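# Place the blue cube flat on the grey tray

## Task

Get the blue cube onto the grey tray so that it rests flat on the tray's floor. The other cubes must stay where they started, and at the end neither gripper may be in contact with any cube or with the tray.

## Robot and tools

Robot: two 6-joint arms, left_arm and right_arm, each ending in a two-finger gripper. Base poses in the scene frame: left_arm at (-0.018, +0.291, 0) m with quat_wxyz (+1.000, 0, 0, +0.014), and right_arm at (-0.047, -0.378, 0) m with quat_wxyz (+1.000, 0, 0, +0.019). A two-camera stand is fixed to the floor behind the arms. Loose objects may occasionally be nudged by an outside push.

Frames: the scene frame has its origin at table height, halfway between the arms' nominal bases. +z is up, +x points out over the table, and left_arm sits on the +y side. Arm names do not match left and right in the images. Hand positions, orientations, velocities and wrist-camera poses are given in each arm's own base frame. Fixed cameras and the table use the scene frame. Printed hand poses can be a few cm off, more at long reach. The fingers point along the gripper's +z axis and close along its y axis. end_effector_position is the point between the pads, about 1 cm short of the fingertips.

Row format, shared by execute_actions and move: a single list of 14 numbers covering both arms, each in [-1, 1]. The order is left_arm waist, shoulder, elbow, wrist pitch, wrist yaw, wrist roll, left opening, then the same seven for right_arm. All 14 are required even if one arm stays still. The six joint numbers are offsets, not poses. They are scaled so that 1.0 equals 2.811 rad for waist and shoulder, 2.53 for elbow, 2.575 for wrist pitch, 8.12 for wrist yaw and 9.528 for wrist roll. Each offset counts from the Joint targets at the start of the action, not from the previous row, so sending the same offset in a new action moves the arm further. A 0 keeps that joint at its target. The opening is absolute: +1 is fully open and -1 is closed. Between those values, the fingers go to where grip_measured would read that number. A 0 is a real command, so to leave a gripper alone, resend its current value.

Joint ranges in rad, from base to gripper: waist -2.880 to 2.880, shoulder 0.000 to 3.142, elbow 0.000 to 3.019, wrist pitch -1.693 to 1.571, wrist yaw -1.571 to 1.571, wrist roll -2.094 to 2.094. Real limits may differ by up to 0.084 rad. An action is rejected for both arms if it pushes a joint more than 0.084 rad beyond its range. If the first action of a call fails this check, or any action is malformed, the whole call is rejected. A joint commanded past its real end is clipped there, and the result may report "joint sent to its limit".

Motion limits: each joint target can lead its measured angle by at most 0.716 rad (waist, shoulder), 0.645 (elbow), 0.69 (wrist pitch), 1.84 (wrist yaw) or 3.24 (wrist roll). If the targets would put the gripper more than 110 mm from where it is now, that arm's targets are scaled back. Large changes therefore take several actions, and very small ones may not start.

execute_actions: "actions" is a list of actions. Each action is a table of up to 15 rows, one per 1/30 s step, and lasts 0.5 s in total. A table with fewer rows repeats its last row. An empty list only returns the state. "cameras" selects images: leave it out, or send null or ["all"], for every camera, and [] for none. An unknown camera name invalidates the call.

move: "target" is either one 14-number row or a list of up to 15 rows. Every row counts from the same starting Joint targets, not from the row before it. All joints interpolate together, so grippers travel in curves. The path has no collision avoidance. "speed" sets the top speed of the joint with the farthest to go: 0.01 to 12.57 rad/s, default 0.5. It can be one value or one value per target. "blend" (rad) rounds the corners at intermediate targets. "opening_speed" (0.2 or more per second on the opening scale) makes the fingers change gradually. "blocking": false returns after about 0.5 s while the move keeps running. A path takes at least 0.5 s and is cut short after 10 s. The result ends with a "move:" line. done means every joint is within 0.035 rad of its target. off_target means the arm is at rest but further off. Other outcomes are moving, held and fault, and limits=held is added if steps were withheld. Neither done nor off_target tells you whether there is contact.

wait: "seconds" from 0 to 10. The arms hold their last command, and a running move carries on. stop: brakes a running move, and the faster it was going, the farther it travels while braking. zoom_image: "camera" is cam_high, cam_left_wrist or cam_right_wrist. "region" is [x0, y0, x1, y1] in pixels of that camera's latest image, with (0, 0) at the top-left corner, at most 504 by 504. finished_scene: "scene" is the current scene number. It is final, so call it only once the cube is resting on the tray and both grippers are clear.

Results: Joint positions (rad) and Joint velocities (rad/s) are listed per arm in joint order, followed by the pad gap (m; 0.094 when fully open). "within noise" means the arm is still. Joint targets is the base that the next offsets count from. Tool commands shows the current gripper commands. grip_measured uses the opening scale; with nothing held it reads up to about 2.7 mm too wide. On a firmly squeezed hard part it may read up to about 3 mm narrower (sometimes about 1.4 mm wider) than the part. Once the command is about 0.05 below the reading at first contact, the gripper squeezes at full force (about 50 to 64 N per pad). To release, command well above grip_measured. Joint torques are the total drive output, gravity included, with positive meaning toward larger angles. Numbers 3 and 4 wrap around at ±28 N m. "joint command not followed" means the clearance check changed some targets. Calls that run actions also list joint positions at sampled steps. A Scene clock line is also given.

Cameras: cam_high (896x504, pinhole+radial, K=[[486.261, 0, 449.176], [0, 486.261, 249.701], [0, 0, 1]]), plus cam_left_wrist and cam_right_wrist (both 672x504 fisheye, theta_max_deg=79.344).

Avoid: any contact between the arms, including one gripper closing on the other's fingers. Avoid fast impacts, hard pushes into the table or tray, dropping or releasing the cube while it is moving, and anything leaving the table. Don't hold the arms stretched out or pressing against something, because motor heat builds up. MOTOR HOT warns at 85 °C, and at 100 °C that arm goes limp for 30 to 60 s or longer. If an arm is blocked or dragged, command its targets back past its measured positions so that it stops pushing.

Each tool is called after ">>>" by a JSON object that holds its "op" and its "data", one argument or row to a line.

## Session

>>> {"op": "execute_actions", "data": {
  "actions": []
}}

Scene clock: 0.00 s.
left_arm: end_effector_position=(+0.0927, +0.3613, +0.3333) grip_measured=+1.000 end_effector_quat_wxyz=(+0.577, -0.406, +0.709, +0.001) | right_arm: end_effector_position=(+0.6820, -0.1012, +0.2835) grip_measured=+1.000 end_effector_quat_wxyz=(+0.355, +0.745, +0.550, -0.129)
Joint positions: left_arm=[1.747 0.936 0.856 -0.728 1.091 0.23 0.094] | right_arm=[0.025 2.027 2.13 -1.425 0.741 1.798 0.094]
Joint velocities: within noise
Joint torques (N m): no reading
Motor temperatures (°C): left_arm=[30 30 28 30 30 30 28] | right_arm=[30 31 30 30 27 31 29]
Heat: left arm: hottest waist 30 °C; right arm: hottest shoulder 31 °C.
Joint targets: left_arm=[1.747 0.939 0.878 -0.726 1.090 0.230] | right_arm=[0.025 2.015 2.160 -1.422 0.741 1.798]
Tool commands: left_gripper/opening=+1.0 right_gripper/opening=+1.0

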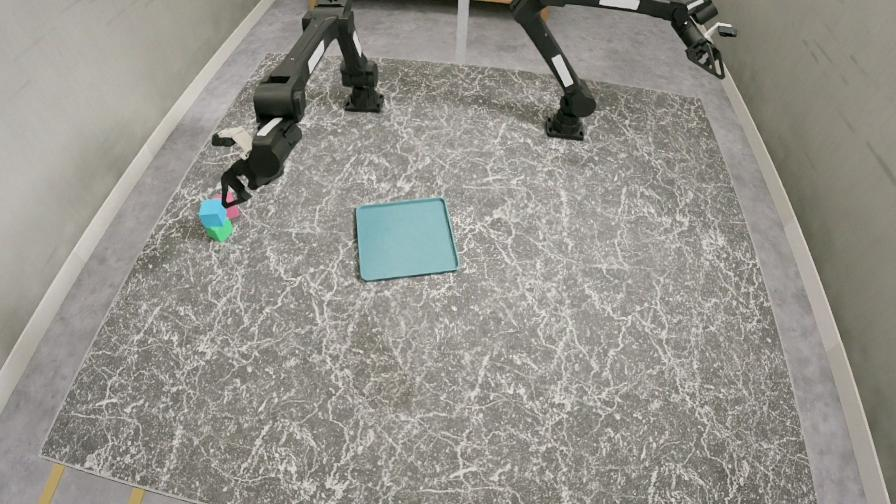

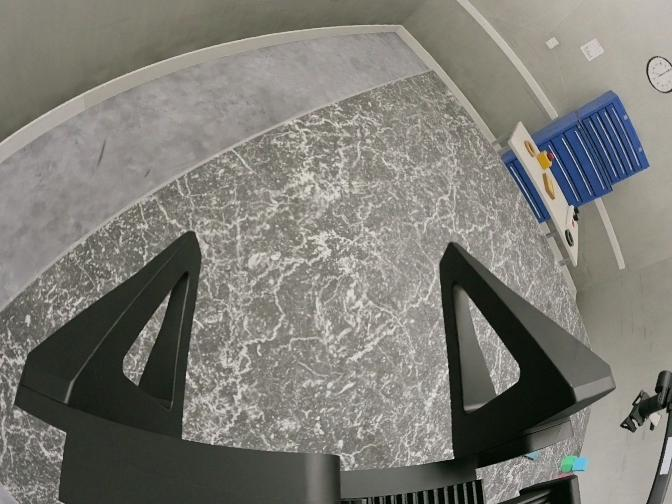

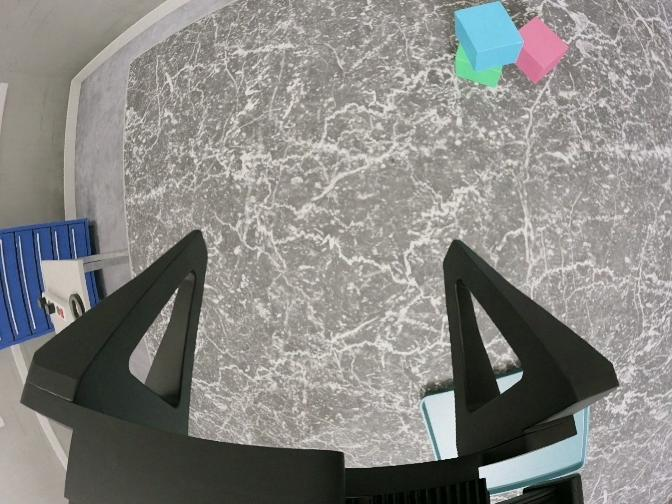

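>>> {"op": "zoom_image", "data": {
  "camera": "cam_high",
  "region": [170, 100, 310, 260]
}}

>>> {"op": "zoom_image", "data": {
  "camera": "cam_right_wrist",
  "region": [420, 0, 600, 120]
}}

Scaled by 3.150 from the camera's 896x504 image, which has a finer 1280x720 frame.

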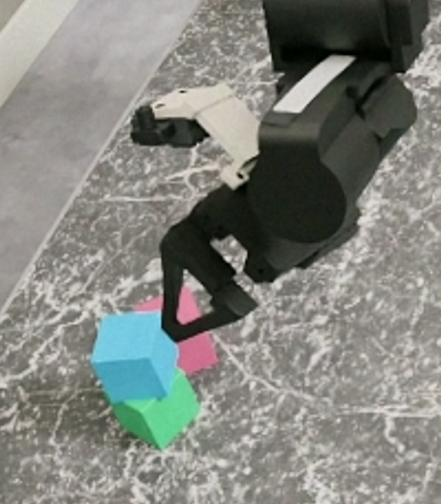

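Scaled by 2.800 from the camera's 672x504 image, which has a finer 960x720 frame.

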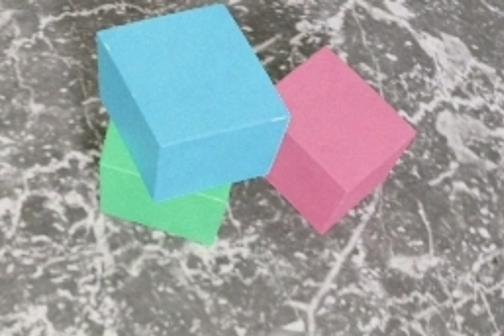

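>>> {"op": "move", "data": {
  "target": [0,0,0,0,0,0,1,-0.1619,-0.0053,-0.06,-0.0458,-0.0913,-0.1887,1],
  "speed": 1.2
}}

Scene clock: 54.37 s.
left_arm: end_effector_position=(+0.0927, +0.3613, +0.3333) grip_measured=+1.000 end_effector_quat_wxyz=(+0.577, -0.406, +0.709, +0.001) | right_arm: end_effector_position=(+0.5765, -0.2690, +0.1835) grip_measured=+1.000 end_effector_quat_wxyz=(+0.009, +0.224, +0.975, -0.004)
Joint positions: left_arm=[1.747 0.936 0.856 -0.728 1.091 0.23 0.094] | right_arm=[-0.435 2.027 2.003 -1.528 0.004 0.016 0.094]
Joint velocities: within noise
Joint torques (N m): left_arm=[0.32 -6.18 11.38 1.65 0.53 -0.06] | right_arm=[-1.26 -22.3 8.38 0.4 -0.25 -0.21]
Motor temperatures (°C): left_arm=[30 30 36 30 31 30 28] | right_arm=[30 34 36 30 27 31 29]
Heat: left arm: hottest elbow 36 °C; right arm: hottest elbow 36 °C.
Joint targets: left_arm=[1.747 0.939 0.878 -0.726 1.090 0.230] | right_arm=[-0.431 2.000 2.008 -1.541 0.000 0.000]
move: done

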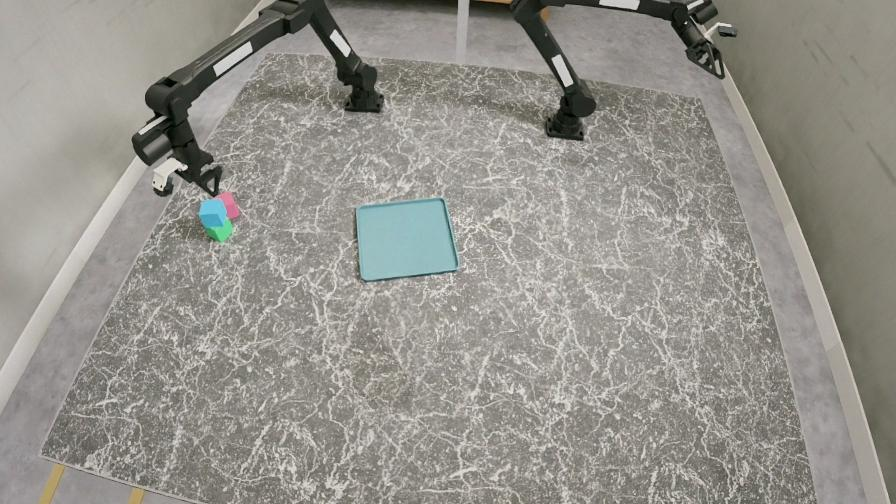

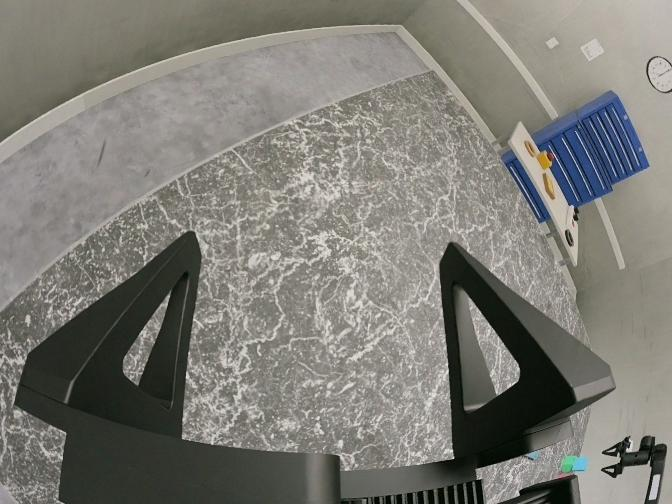

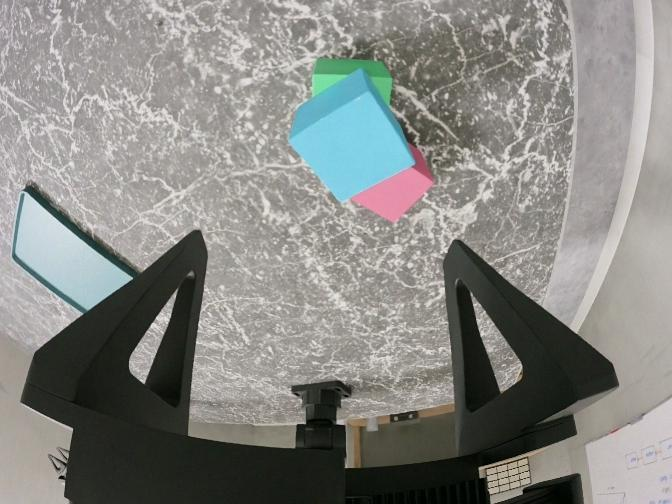

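>>> {"op": "zoom_image", "data": {
  "camera": "cam_right_wrist",
  "region": [250, 40, 470, 240]
}}

>>> {"op": "zoom_image", "data": {
  "camera": "cam_high",
  "region": [170, 150, 270, 260]
}}

Scaled by 2.291 from the camera's 672x504 image, which has a finer 960x720 frame.

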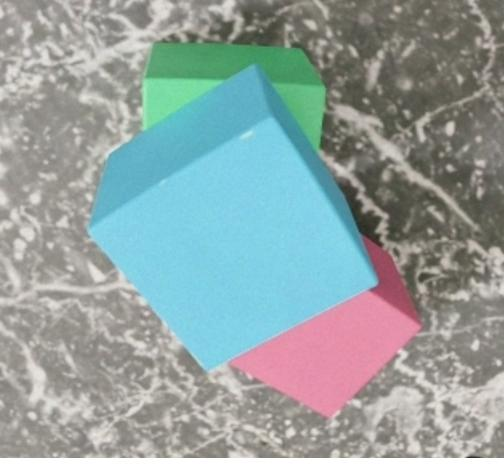

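Scaled by 4.582 from the camera's 896x504 image, which has a finer 1280x720 frame.

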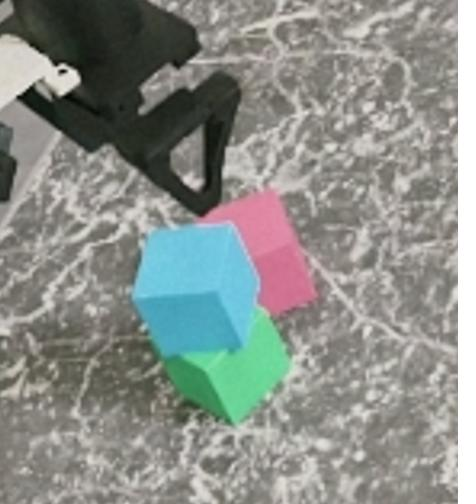

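>>> {"op": "move", "data": {
  "target": [0,0,0,0,0,0,1,-0.0085,0.0036,-0.0435,0.039,0,-0.067,1],
  "speed": 0.8
}}

>>> {"op": "zoom_image", "data": {
  "camera": "cam_right_wrist",
  "region": [180, 40, 480, 265]
}}

Scene clock: 80.03 s.
left_arm: end_effector_position=(+0.0927, +0.3613, +0.3333) grip_measured=+1.000 end_effector_quat_wxyz=(+0.577, -0.406, +0.709, +0.001) | right_arm: end_effector_position=(+0.5619, -0.2708, +0.1416) grip_measured=+1.000 end_effector_quat_wxyz=(-0.009, -0.087, +0.996, +0.003)
Joint positions: left_arm=[1.747 0.936 0.856 -0.728 1.091 0.23 0.094] | right_arm=[-0.447 2.027 1.893 -1.455 0.004 -0.622 0.094]
Joint velocities: within noise
Joint torques (N m): left_arm=[-0.26 -5.95 11.32 1.69 0.49 -0.04] | right_arm=[-2.2 -21.13 8.27 1.22 -0.34 -0.17]
Motor temperatures (°C): left_arm=[30 30 38 30 31 30 28] | right_arm=[30 35 36 30 27 31 29]
Heat: left arm: hottest elbow 38 °C; right arm: hottest elbow 36 °C.
Joint targets: left_arm=[1.747 0.939 0.878 -0.726 1.090 0.230] | right_arm=[-0.454 2.010 1.898 -1.440 0.000 -0.639]
move: done

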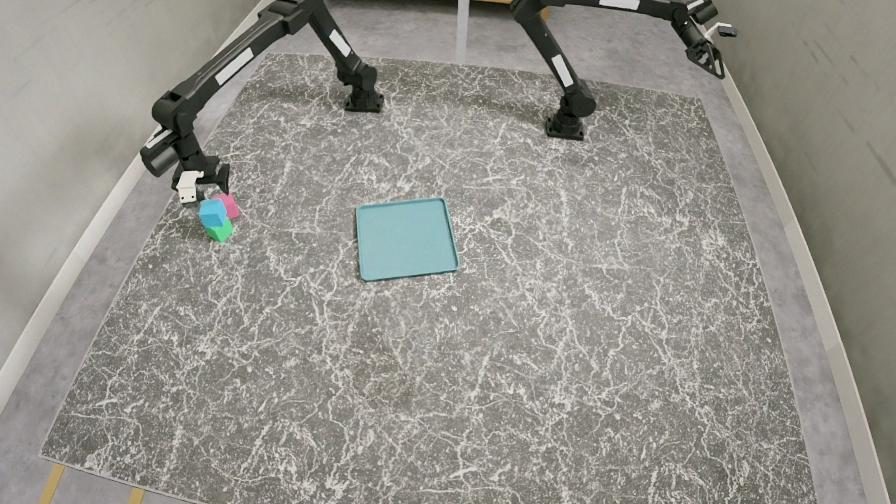

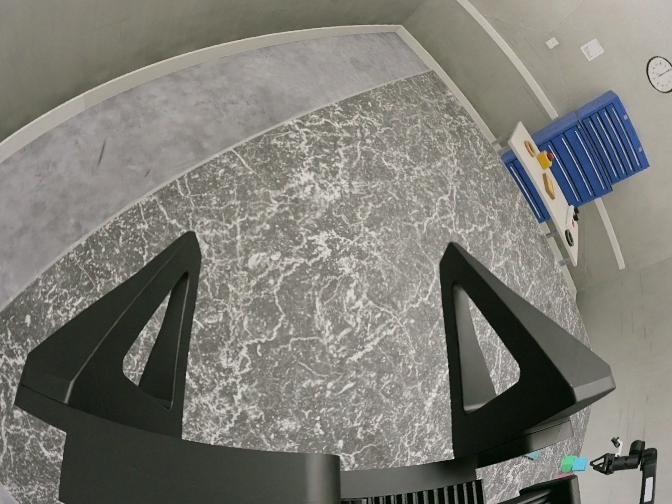

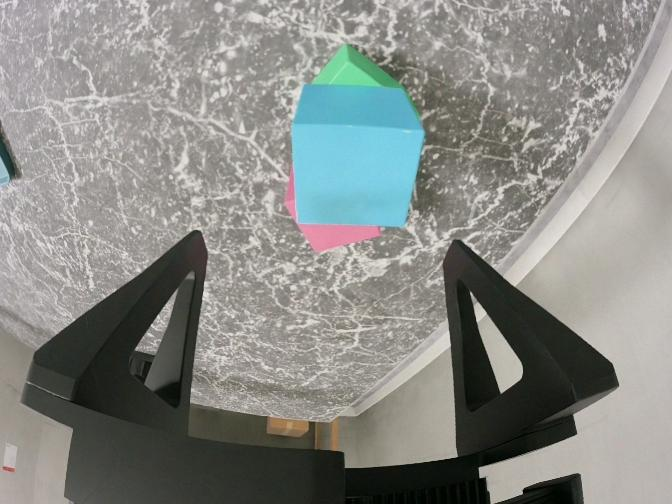

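Scaled by 1.680 from the camera's 672x504 image, which has a finer 960x720 frame.

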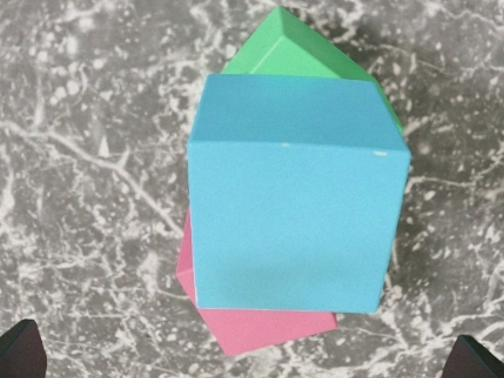

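>>> {"op": "move", "data": {
  "target": [0,0,0,0,0,0,1,-0.0032,0.0185,-0.0174,0.0462,0,0,1],
  "speed": 0.4
}}

>>> {"op": "zoom_image", "data": {
  "camera": "cam_high",
  "region": [150, 130, 270, 260]
}}

Scene clock: 91.23 s.
left_arm: end_effector_position=(+0.0927, +0.3613, +0.3333) grip_measured=+1.000 end_effector_quat_wxyz=(+0.577, -0.406, +0.709, +0.001) | right_arm: end_effector_position=(+0.5729, -0.2818, +0.1086) grip_measured=+1.000 end_effector_quat_wxyz=(+0.011, -0.084, +0.996, -0.009)
Joint positions: left_arm=[1.747 0.936 0.856 -0.728 1.091 0.23 0.094] | right_arm=[-0.455 2.053 1.847 -1.337 0.004 -0.623 0.094]
Joint velocities: within noise
Joint torques (N m): left_arm=[0.32 -6.01 11.3 1.66 0.51 -0.04] | right_arm=[-2.43 -19.6 8.46 1.26 -0.32 -0.19]
Motor temperatures (°C): left_arm=[30 30 39 30 31 30 28] | right_arm=[30 35 36 30 27 31 29]
Heat: left arm: hottest elbow 39 °C; right arm: hottest elbow 36 °C.
Joint targets: left_arm=[1.747 0.939 0.878 -0.726 1.090 0.230] | right_arm=[-0.464 2.062 1.854 -1.321 0.000 -0.639]
move: done

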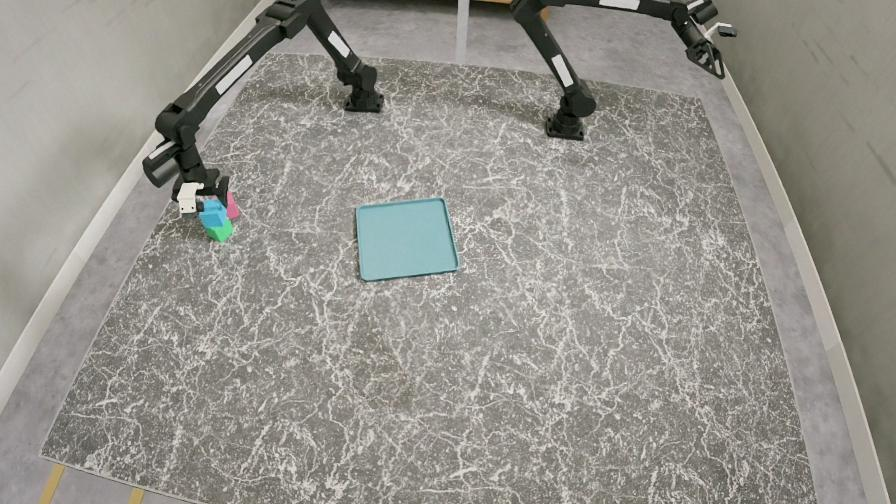

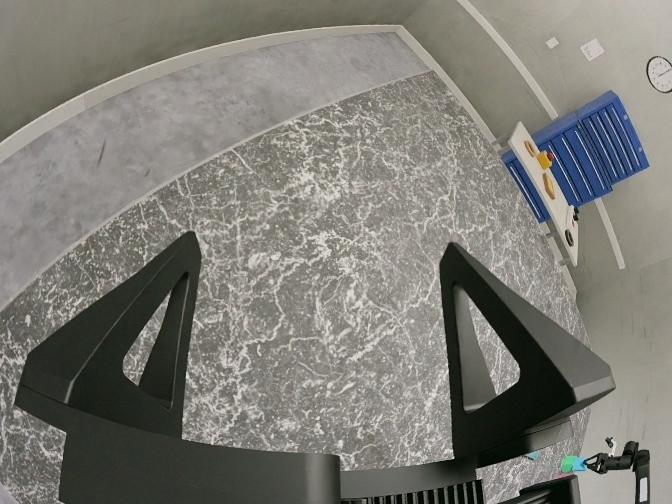

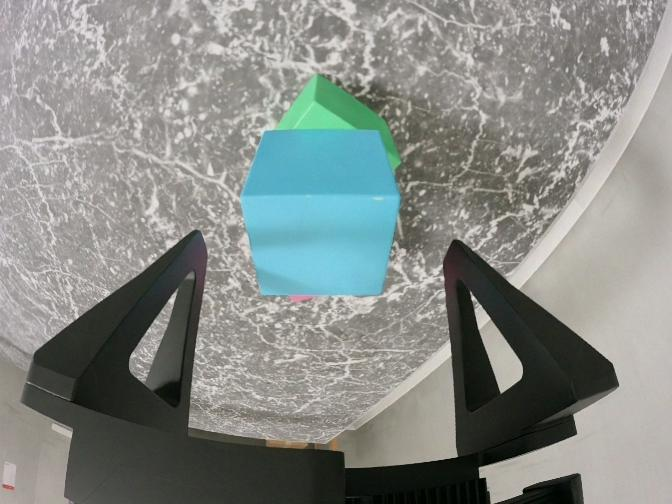

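Scaled by 3.877 from the camera's 896x504 image, which has a finer 1280x720 frame.

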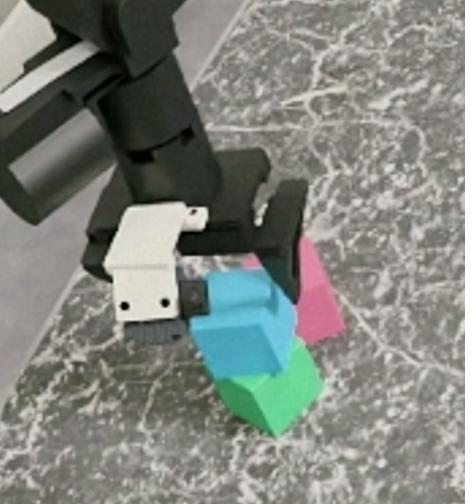

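>>> {"op": "move", "data": {
  "target": [
    [0,0,0,0,0,0,1,0,0.0085,-0.005,0.0109,0,0,1],
    [0,0,0,0,0,0,1,0,0.0085,-0.005,0.0109,0,0,-0.02]
  ],
  "speed": 0.3,
  "opening_speed": 1.0
}}

>>> {"op": "zoom_image", "data": {
  "camera": "cam_high",
  "region": [150, 130, 270, 260]
}}

Scene clock: 99.00 s.
left_arm: end_effector_position=(+0.0927, +0.3613, +0.3333) grip_measured=+1.000 end_effector_quat_wxyz=(+0.577, -0.406, +0.709, +0.001) | right_arm: end_effector_position=(+0.5749, -0.2826, +0.0903) grip_measured=+0.084 end_effector_quat_wxyz=(+0.009, -0.084, +0.996, -0.007)
Joint positions: left_arm=[1.747 0.936 0.856 -0.728 1.091 0.23 0.094] | right_arm=[-0.455 2.075 1.835 -1.309 0.003 -0.623 0.051]
Joint velocities: within noise
Joint torques (N m): left_arm=[0.26 -6.53 11.38 1.66 0.5 -0.06] | right_arm=[-1.85 -19.14 8.35 1.42 -0.28 -0.16]
Motor temperatures (°C): left_arm=[30 30 39 30 31 30 28] | right_arm=[30 36 36 30 27 31 29]
Heat: left arm: hottest elbow 39 °C; right arm: hottest shoulder 36 °C.
Joint targets: left_arm=[1.747 0.939 0.878 -0.726 1.090 0.230] | right_arm=[-0.464 2.086 1.841 -1.293 0.000 -0.639]
move: done

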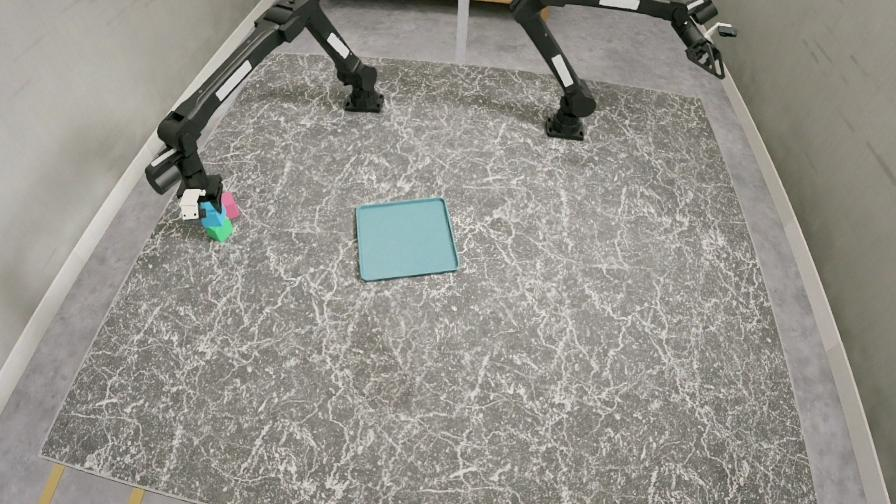

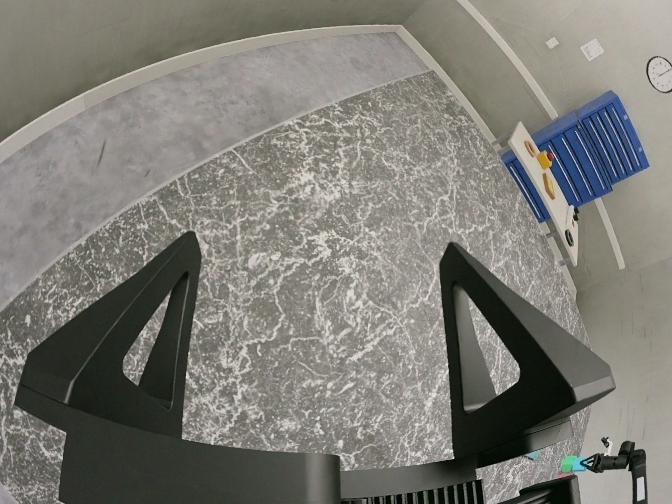

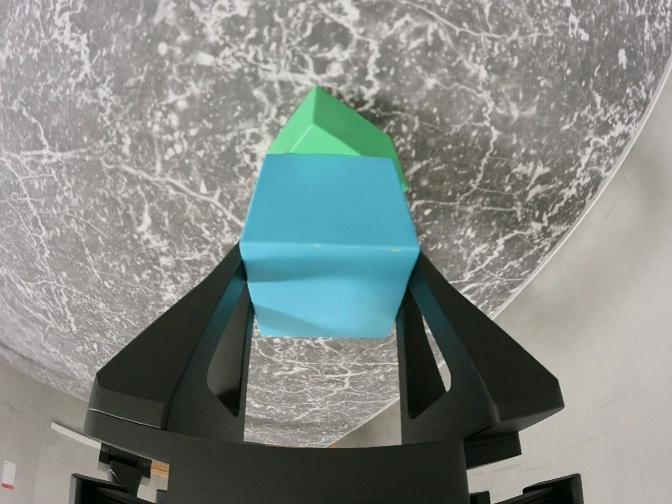

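Scaled by 3.877 from the camera's 896x504 image, which has a finer 1280x720 frame.

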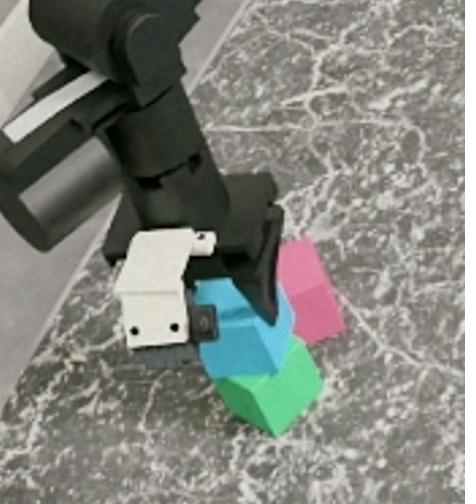

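>>> {"op": "move", "data": {
  "target": [
    [0,0,0,0,0,0,1,0,-0.0107,0.111,-0.1204,0,0,-0.02],
    [0,0,0,0,0,0,1,0.294,-0.0107,0.111,-0.1204,0,0,-0.02]
  ],
  "speed": [0.4,0.8],
  "blend": [0.05,0]
}}

Scene clock: 108.53 s.
left_arm: end_effector_position=(+0.0927, +0.3613, +0.3333) grip_measured=+1.000 end_effector_quat_wxyz=(+0.577, -0.406, +0.709, +0.001) | right_arm: end_effector_position=(+0.5988, +0.2246, +0.1772) grip_measured=+0.083 end_effector_quat_wxyz=(-0.015, -0.472, +0.881, +0.002)
Joint positions: left_arm=[1.747 0.936 0.856 -0.728 1.091 0.23 0.094] | right_arm=[0.359 2.077 2.067 -1.59 0 -0.624 0.051]
Joint velocities: within noise
Joint torques (N m): left_arm=[0.15 -6.01 11.43 1.61 0.51 -0.05] | right_arm=[-0.73 -21.66 12.36 0.42 -0.14 -0.18]
Motor temperatures (°C): left_arm=[30 30 40 30 31 30 28] | right_arm=[30 37 36 30 27 31 29]
Heat: left arm: hottest elbow 40 °C; right arm: hottest shoulder 37 °C.
Joint targets: left_arm=[1.747 0.939 0.878 -0.726 1.090 0.230] | right_arm=[0.363 2.056 2.122 -1.603 0.000 -0.639]
move: off_target (right_arm); right_arm: the elbow is farthest, 0.054 rad from its target

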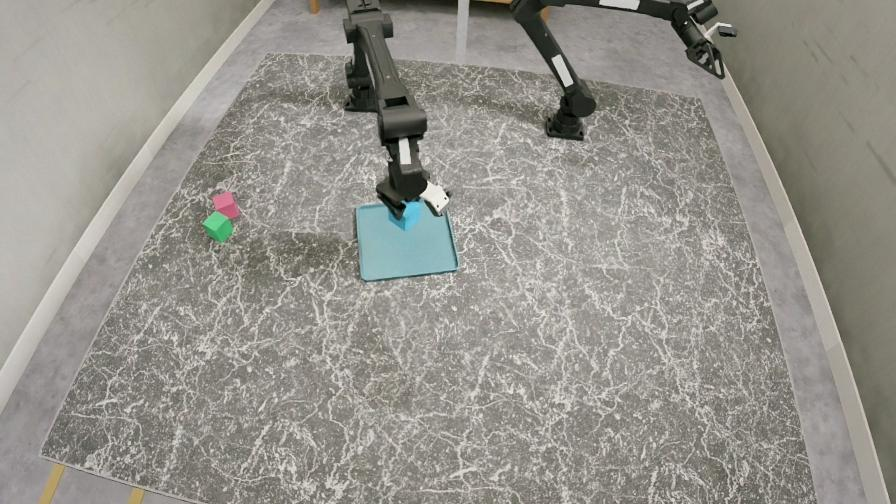

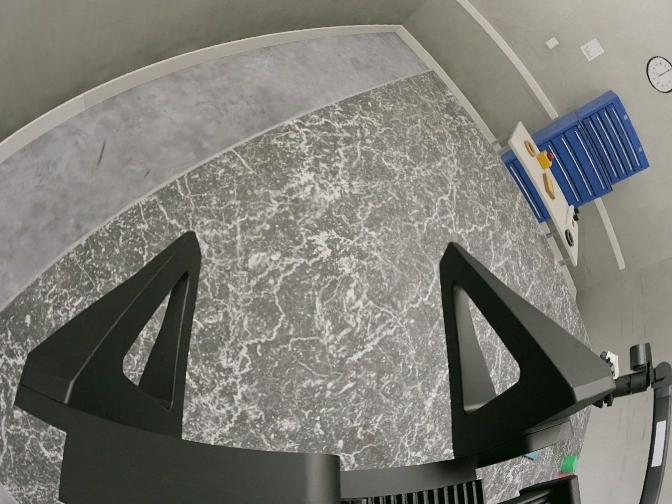

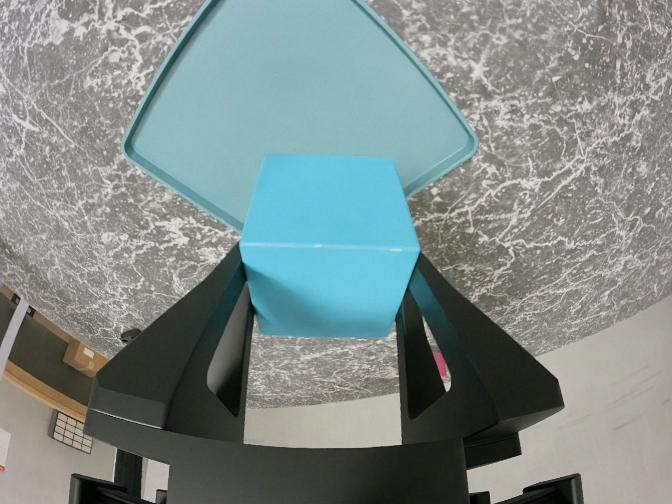

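>>> {"op": "move", "data": {
  "target": [0,0,0,0,0,0,1,0.0043,-0.0021,-0.1573,0.1456,0,0,-0.02],
  "speed": 0.4
}}

>>> {"op": "zoom_image", "data": {
  "camera": "cam_high",
  "region": [330, 140, 490, 300]
}}

Scene clock: 121.33 s.
left_arm: end_effector_position=(+0.0927, +0.3613, +0.3333) grip_measured=+1.000 end_effector_quat_wxyz=(+0.577, -0.406, +0.709, +0.001) | right_arm: end_effector_position=(+0.5732, +0.2195, +0.0459) grip_measured=+0.083 end_effector_quat_wxyz=(-0.016, -0.475, +0.880, +0.002)
Joint positions: left_arm=[1.747 0.936 0.856 -0.728 1.091 0.23 0.094] | right_arm=[0.366 2.077 1.715 -1.243 0 -0.624 0.051]
Joint velocities: within noise
Joint torques (N m): left_arm=[0.38 -6.01 11.34 1.59 0.54 -0.07] | right_arm=[-0.79 -21.89 8.06 1.21 -0.12 -0.18]
Motor temperatures (°C): left_arm=[30 30 40 30 31 30 28] | right_arm=[30 39 39 30 27 31 30]
Heat: left arm: hottest elbow 40 °C; right arm: hottest shoulder 39 °C.
Joint targets: left_arm=[1.747 0.939 0.878 -0.726 1.090 0.230] | right_arm=[0.375 2.050 1.724 -1.228 0.000 -0.639]
move: done

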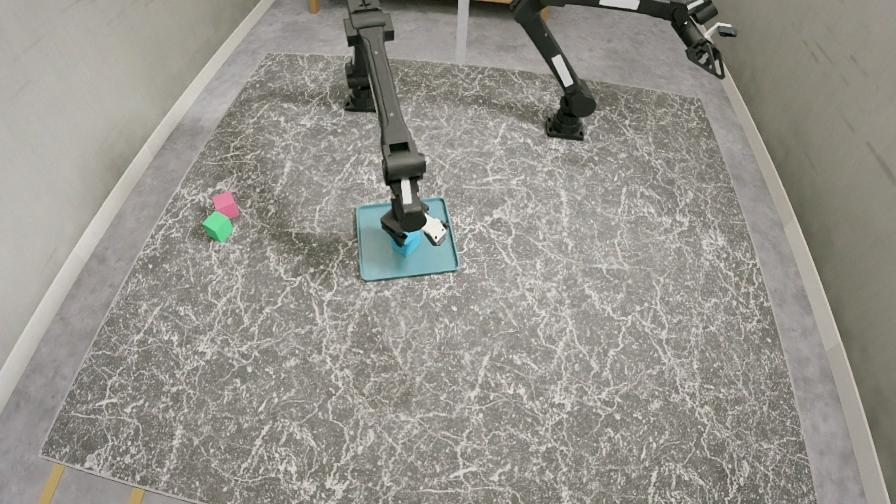

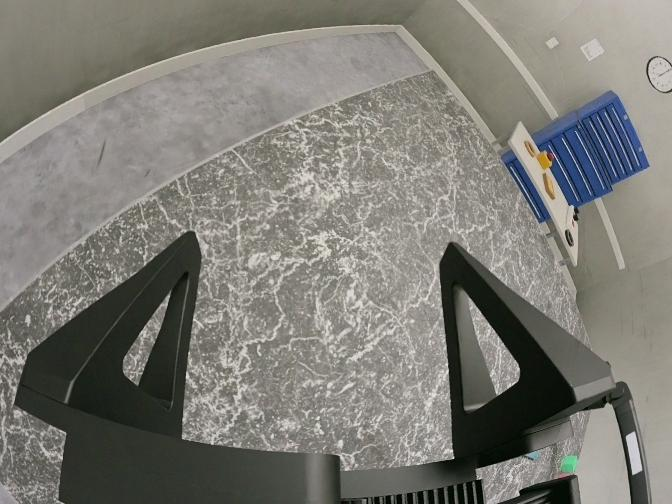

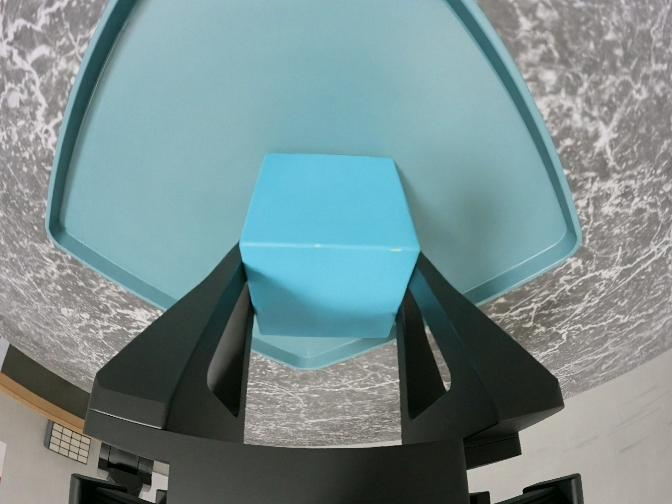

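Scaled by 3.150 from the camera's 896x504 image, which has a finer 1280x720 frame.

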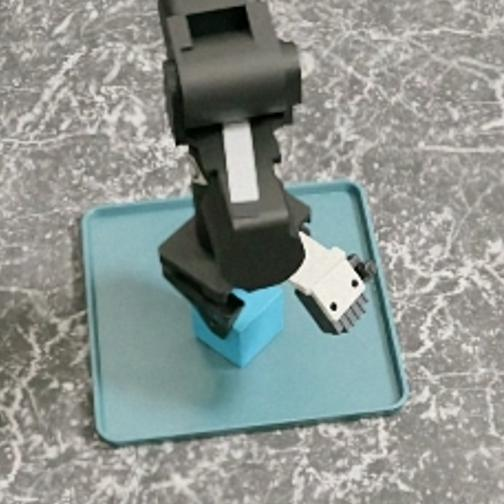

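>>> {"op": "move", "data": {
  "target": [0,0,0,0,0,0,1,0,0,-0.006,0.0058,0,0,-0.02],
  "speed": 0.1,
  "cameras": ["cam_right_wrist"]
}}

>>> {"op": "zoom_image", "data": {
  "camera": "cam_right_wrist",
  "region": [180, 120, 480, 345]
}}

Scene clock: 128.50 s.
left_arm: end_effector_position=(+0.0927, +0.3613, +0.3333) grip_measured=+1.000 end_effector_quat_wxyz=(+0.577, -0.406, +0.709, +0.001) | right_arm: end_effector_position=(+0.5736, +0.2197, +0.0436) grip_measured=+0.083 end_effector_quat_wxyz=(-0.014, -0.475, +0.880, +0.002)
Joint positions: left_arm=[1.747 0.936 0.856 -0.728 1.091 0.23 0.094] | right_arm=[0.366 2.077 1.709 -1.231 0 -0.624 0.051]
Joint velocities: within noise
Joint torques (N m): left_arm=[-0.03 -6.12 11.33 1.59 0.5 -0.08] | right_arm=[-0.73 -21.83 7.42 1.29 -0.15 -0.18]
Motor temperatures (°C): left_arm=[30 30 41 30 31 30 28] | right_arm=[30 39 38 30 27 31 30]
Heat: left arm: hottest elbow 41 °C; right arm: hottest shoulder 39 °C.
Joint targets: left_arm=[1.747 0.939 0.878 -0.726 1.090 0.230] | right_arm=[0.375 2.050 1.709 -1.213 0.000 -0.639]
move: done
Images, in order (width x height): cam_right_wrist 672x504.

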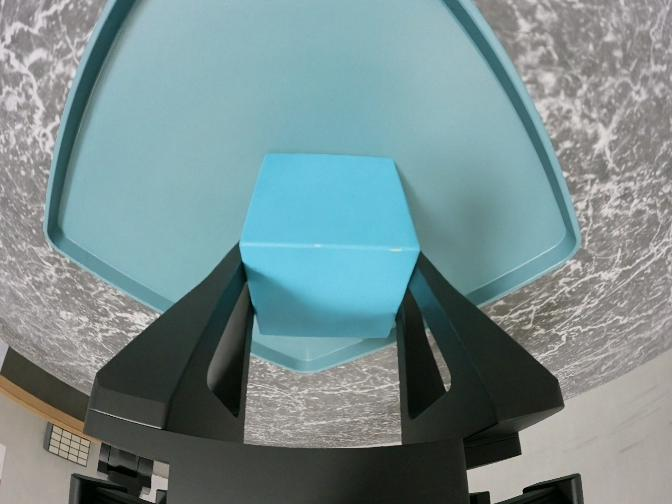

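Scaled by 1.680 from the camera's 672x504 image, which has a finer 960x720 frame.

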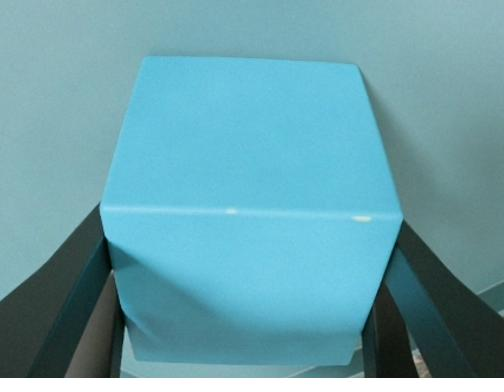

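>>> {"op": "move", "data": {
  "target": [0,0,0,0,0,0,1,0,0,-0.0055,0.0054,0,0,-0.02],
  "speed": 0.1,
  "cameras": ["cam_right_wrist"]
}}

>>> {"op": "zoom_image", "data": {
  "camera": "cam_right_wrist",
  "region": [180, 120, 480, 345]
}}

Scene clock: 131.40 s.
left_arm: end_effector_position=(+0.0927, +0.3613, +0.3333) grip_measured=+1.000 end_effector_quat_wxyz=(+0.577, -0.406, +0.709, +0.001) | right_arm: end_effector_position=(+0.5736, +0.2197, +0.0426) grip_measured=+0.083 end_effector_quat_wxyz=(-0.009, -0.475, +0.880, +0.001)
Joint positions: left_arm=[1.747 0.936 0.856 -0.728 1.091 0.23 0.094] | right_arm=[0.366 2.072 1.698 -1.216 0 -0.624 0.051]
Joint velocities: within noise
Joint torques (N m): left_arm=[0.73 -6.18 11.32 1.68 0.52 -0.05] | right_arm=[-0.67 -21.25 7.13 1.36 -0.16 -0.17]
Motor temperatures (°C): left_arm=[30 30 41 30 31 30 28] | right_arm=[30 39 38 30 27 31 30]
Heat: left arm: hottest elbow 41 °C; right arm: hottest shoulder 39 °C.
Joint targets: left_arm=[1.747 0.939 0.878 -0.726 1.090 0.230] | right_arm=[0.375 2.050 1.695 -1.199 0.000 -0.639]
move: done
Images, in order (width x height): cam_right_wrist 672x504.

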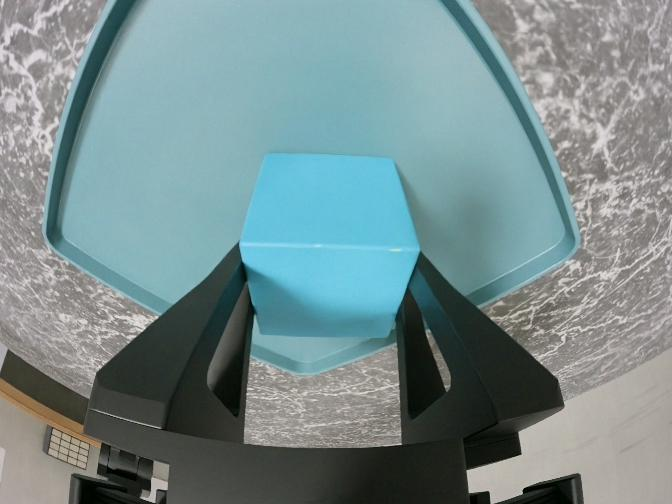

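Scaled by 1.680 from the camera's 672x504 image, which has a finer 960x720 frame.

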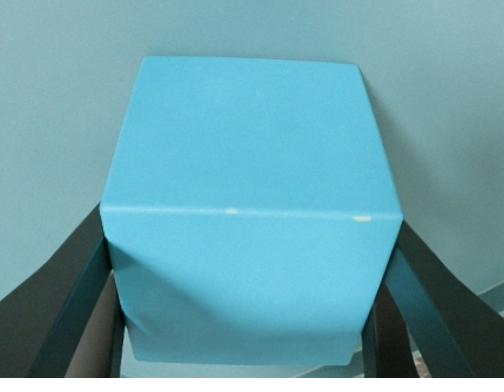

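>>> {"op": "move", "data": {
  "target": [0,0,0,0,0,0,1,0,0,-0.0055,0.0054,0,0,-0.02],
  "speed": 0.1,
  "cameras": ["cam_high","cam_right_wrist"]
}}

>>> {"op": "zoom_image", "data": {
  "camera": "cam_high",
  "region": [350, 190, 470, 290]
}}

Scene clock: 134.87 s.
left_arm: end_effector_position=(+0.0927, +0.3613, +0.3333) grip_measured=+1.000 end_effector_quat_wxyz=(+0.577, -0.406, +0.709, +0.001) | right_arm: end_effector_position=(+0.5732, +0.2195, +0.0419) grip_measured=+0.083 end_effector_quat_wxyz=(-0.005, -0.475, +0.880, +0.001)
Joint positions: left_arm=[1.747 0.936 0.856 -0.728 1.091 0.23 0.094] | right_arm=[0.366 2.066 1.687 -1.202 0 -0.624 0.051]
Joint velocities: within noise
Joint torques (N m): left_arm=[0.09 -6.12 11.47 1.66 0.53 -0.05] | right_arm=[-0.38 -20.95 7.02 1.4 -0.13 -0.18]
Motor temperatures (°C): left_arm=[30 30 41 30 31 30 28] | right_arm=[30 39 38 30 27 31 30]
Heat: left arm: hottest elbow 41 °C; right arm: hottest shoulder 39 °C.
Joint targets: left_arm=[1.747 0.939 0.878 -0.726 1.090 0.230] | right_arm=[0.375 2.050 1.681 -1.185 0.000 -0.639]
move: done
Images, in order (width x height): cam_high 896x504, cam_right_wrist 672x504.

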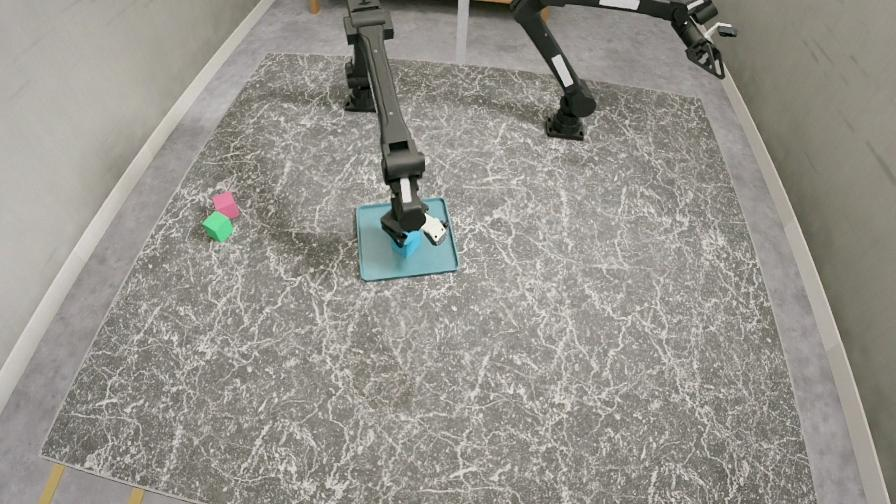

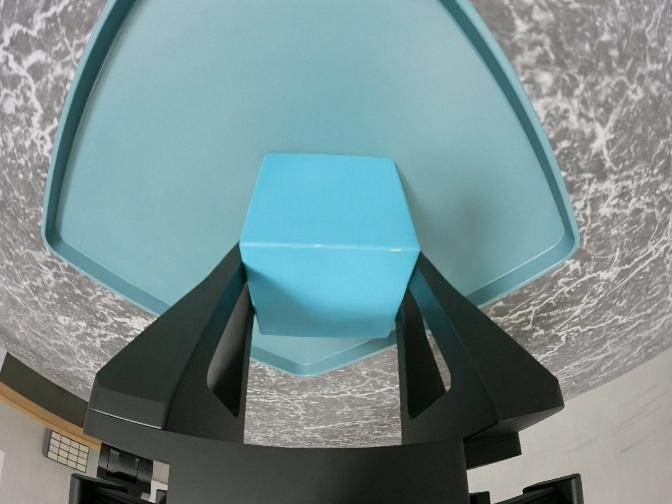

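Scaled by 4.200 from the camera's 896x504 image, which has a finer 1280x720 frame.

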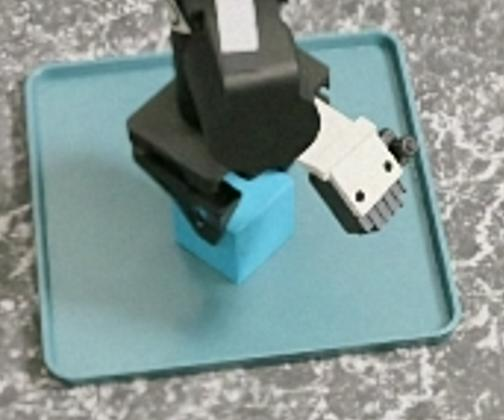

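>>> {"op": "move", "data": {
  "target": [
    [0,0,0,0,0,0,1,0,0,0,0,0,0,1],
    [0,0,0,0,0,0,1,0,-0.0292,0.0466,-0.0777,0,0,1]
  ],
  "speed": [0.3,0.25],
  "opening_speed": 0.8
}}

>>> {"op": "zoom_image", "data": {
  "camera": "cam_high",
  "region": [350, 190, 470, 290]
}}

Scene clock: 142.60 s.
left_arm: end_effector_position=(+0.0927, +0.3613, +0.3333) grip_measured=+1.000 end_effector_quat_wxyz=(+0.577, -0.406, +0.709, +0.001) | right_arm: end_effector_position=(+0.5602, +0.2145, +0.1093) grip_measured=+0.997 end_effector_quat_wxyz=(-0.021, -0.475, +0.880, +0.003)
Joint positions: left_arm=[1.747 0.936 0.856 -0.728 1.091 0.23 0.094] | right_arm=[0.366 1.994 1.754 -1.373 0 -0.624 0.094]
Joint velocities: within noise
Joint torques (N m): left_arm=[-0.03 -6.36 11.3 1.59 0.52 -0.06] | right_arm=[-0.62 -20.89 11.49 0.31 -0.12 -0.16]
Motor temperatures (°C): left_arm=[30 30 41 30 31 30 28] | right_arm=[30 40 37 30 27 31 30]
Heat: left arm: hottest elbow 41 °C; right arm: hottest shoulder 40 °C.
Joint targets: left_arm=[1.747 0.939 0.878 -0.726 1.090 0.230] | right_arm=[0.375 1.968 1.799 -1.385 0.000 -0.639]
move: off_target (right_arm); right_arm: the elbow is farthest, 0.045 rad from its target

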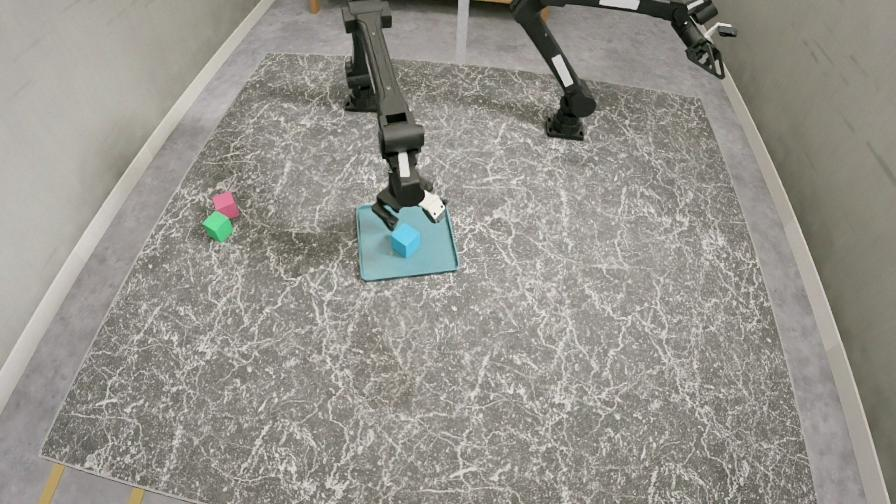

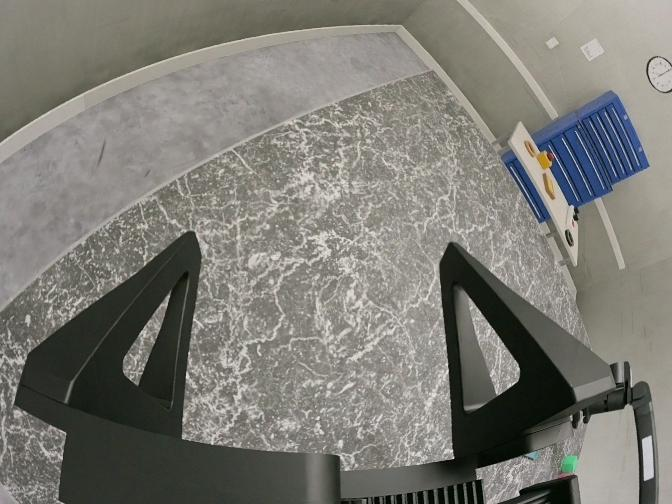

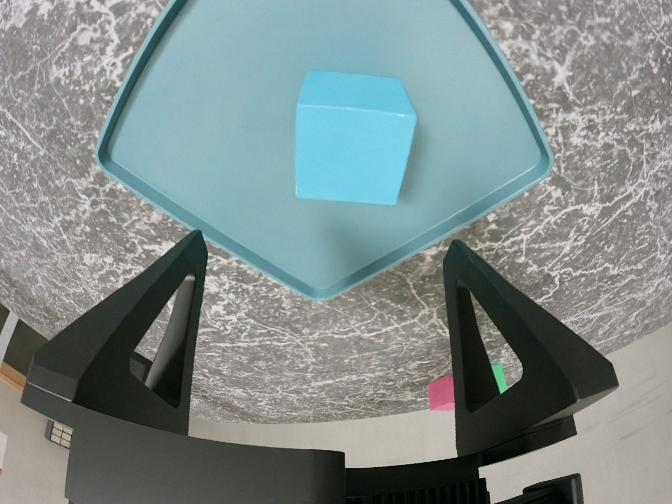

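Scaled by 4.200 from the camera's 896x504 image, which has a finer 1280x720 frame.

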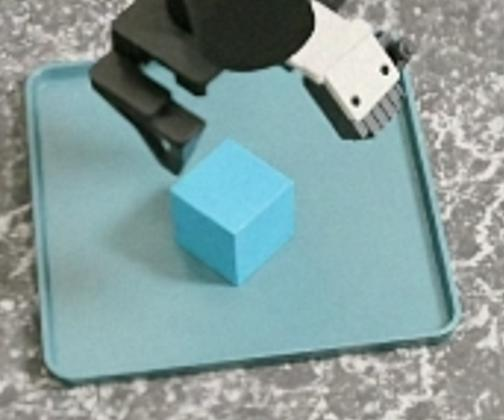

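>>> {"op": "finished_scene", "data": {
  "scene": 1
}}

The scene is finished: the task was done.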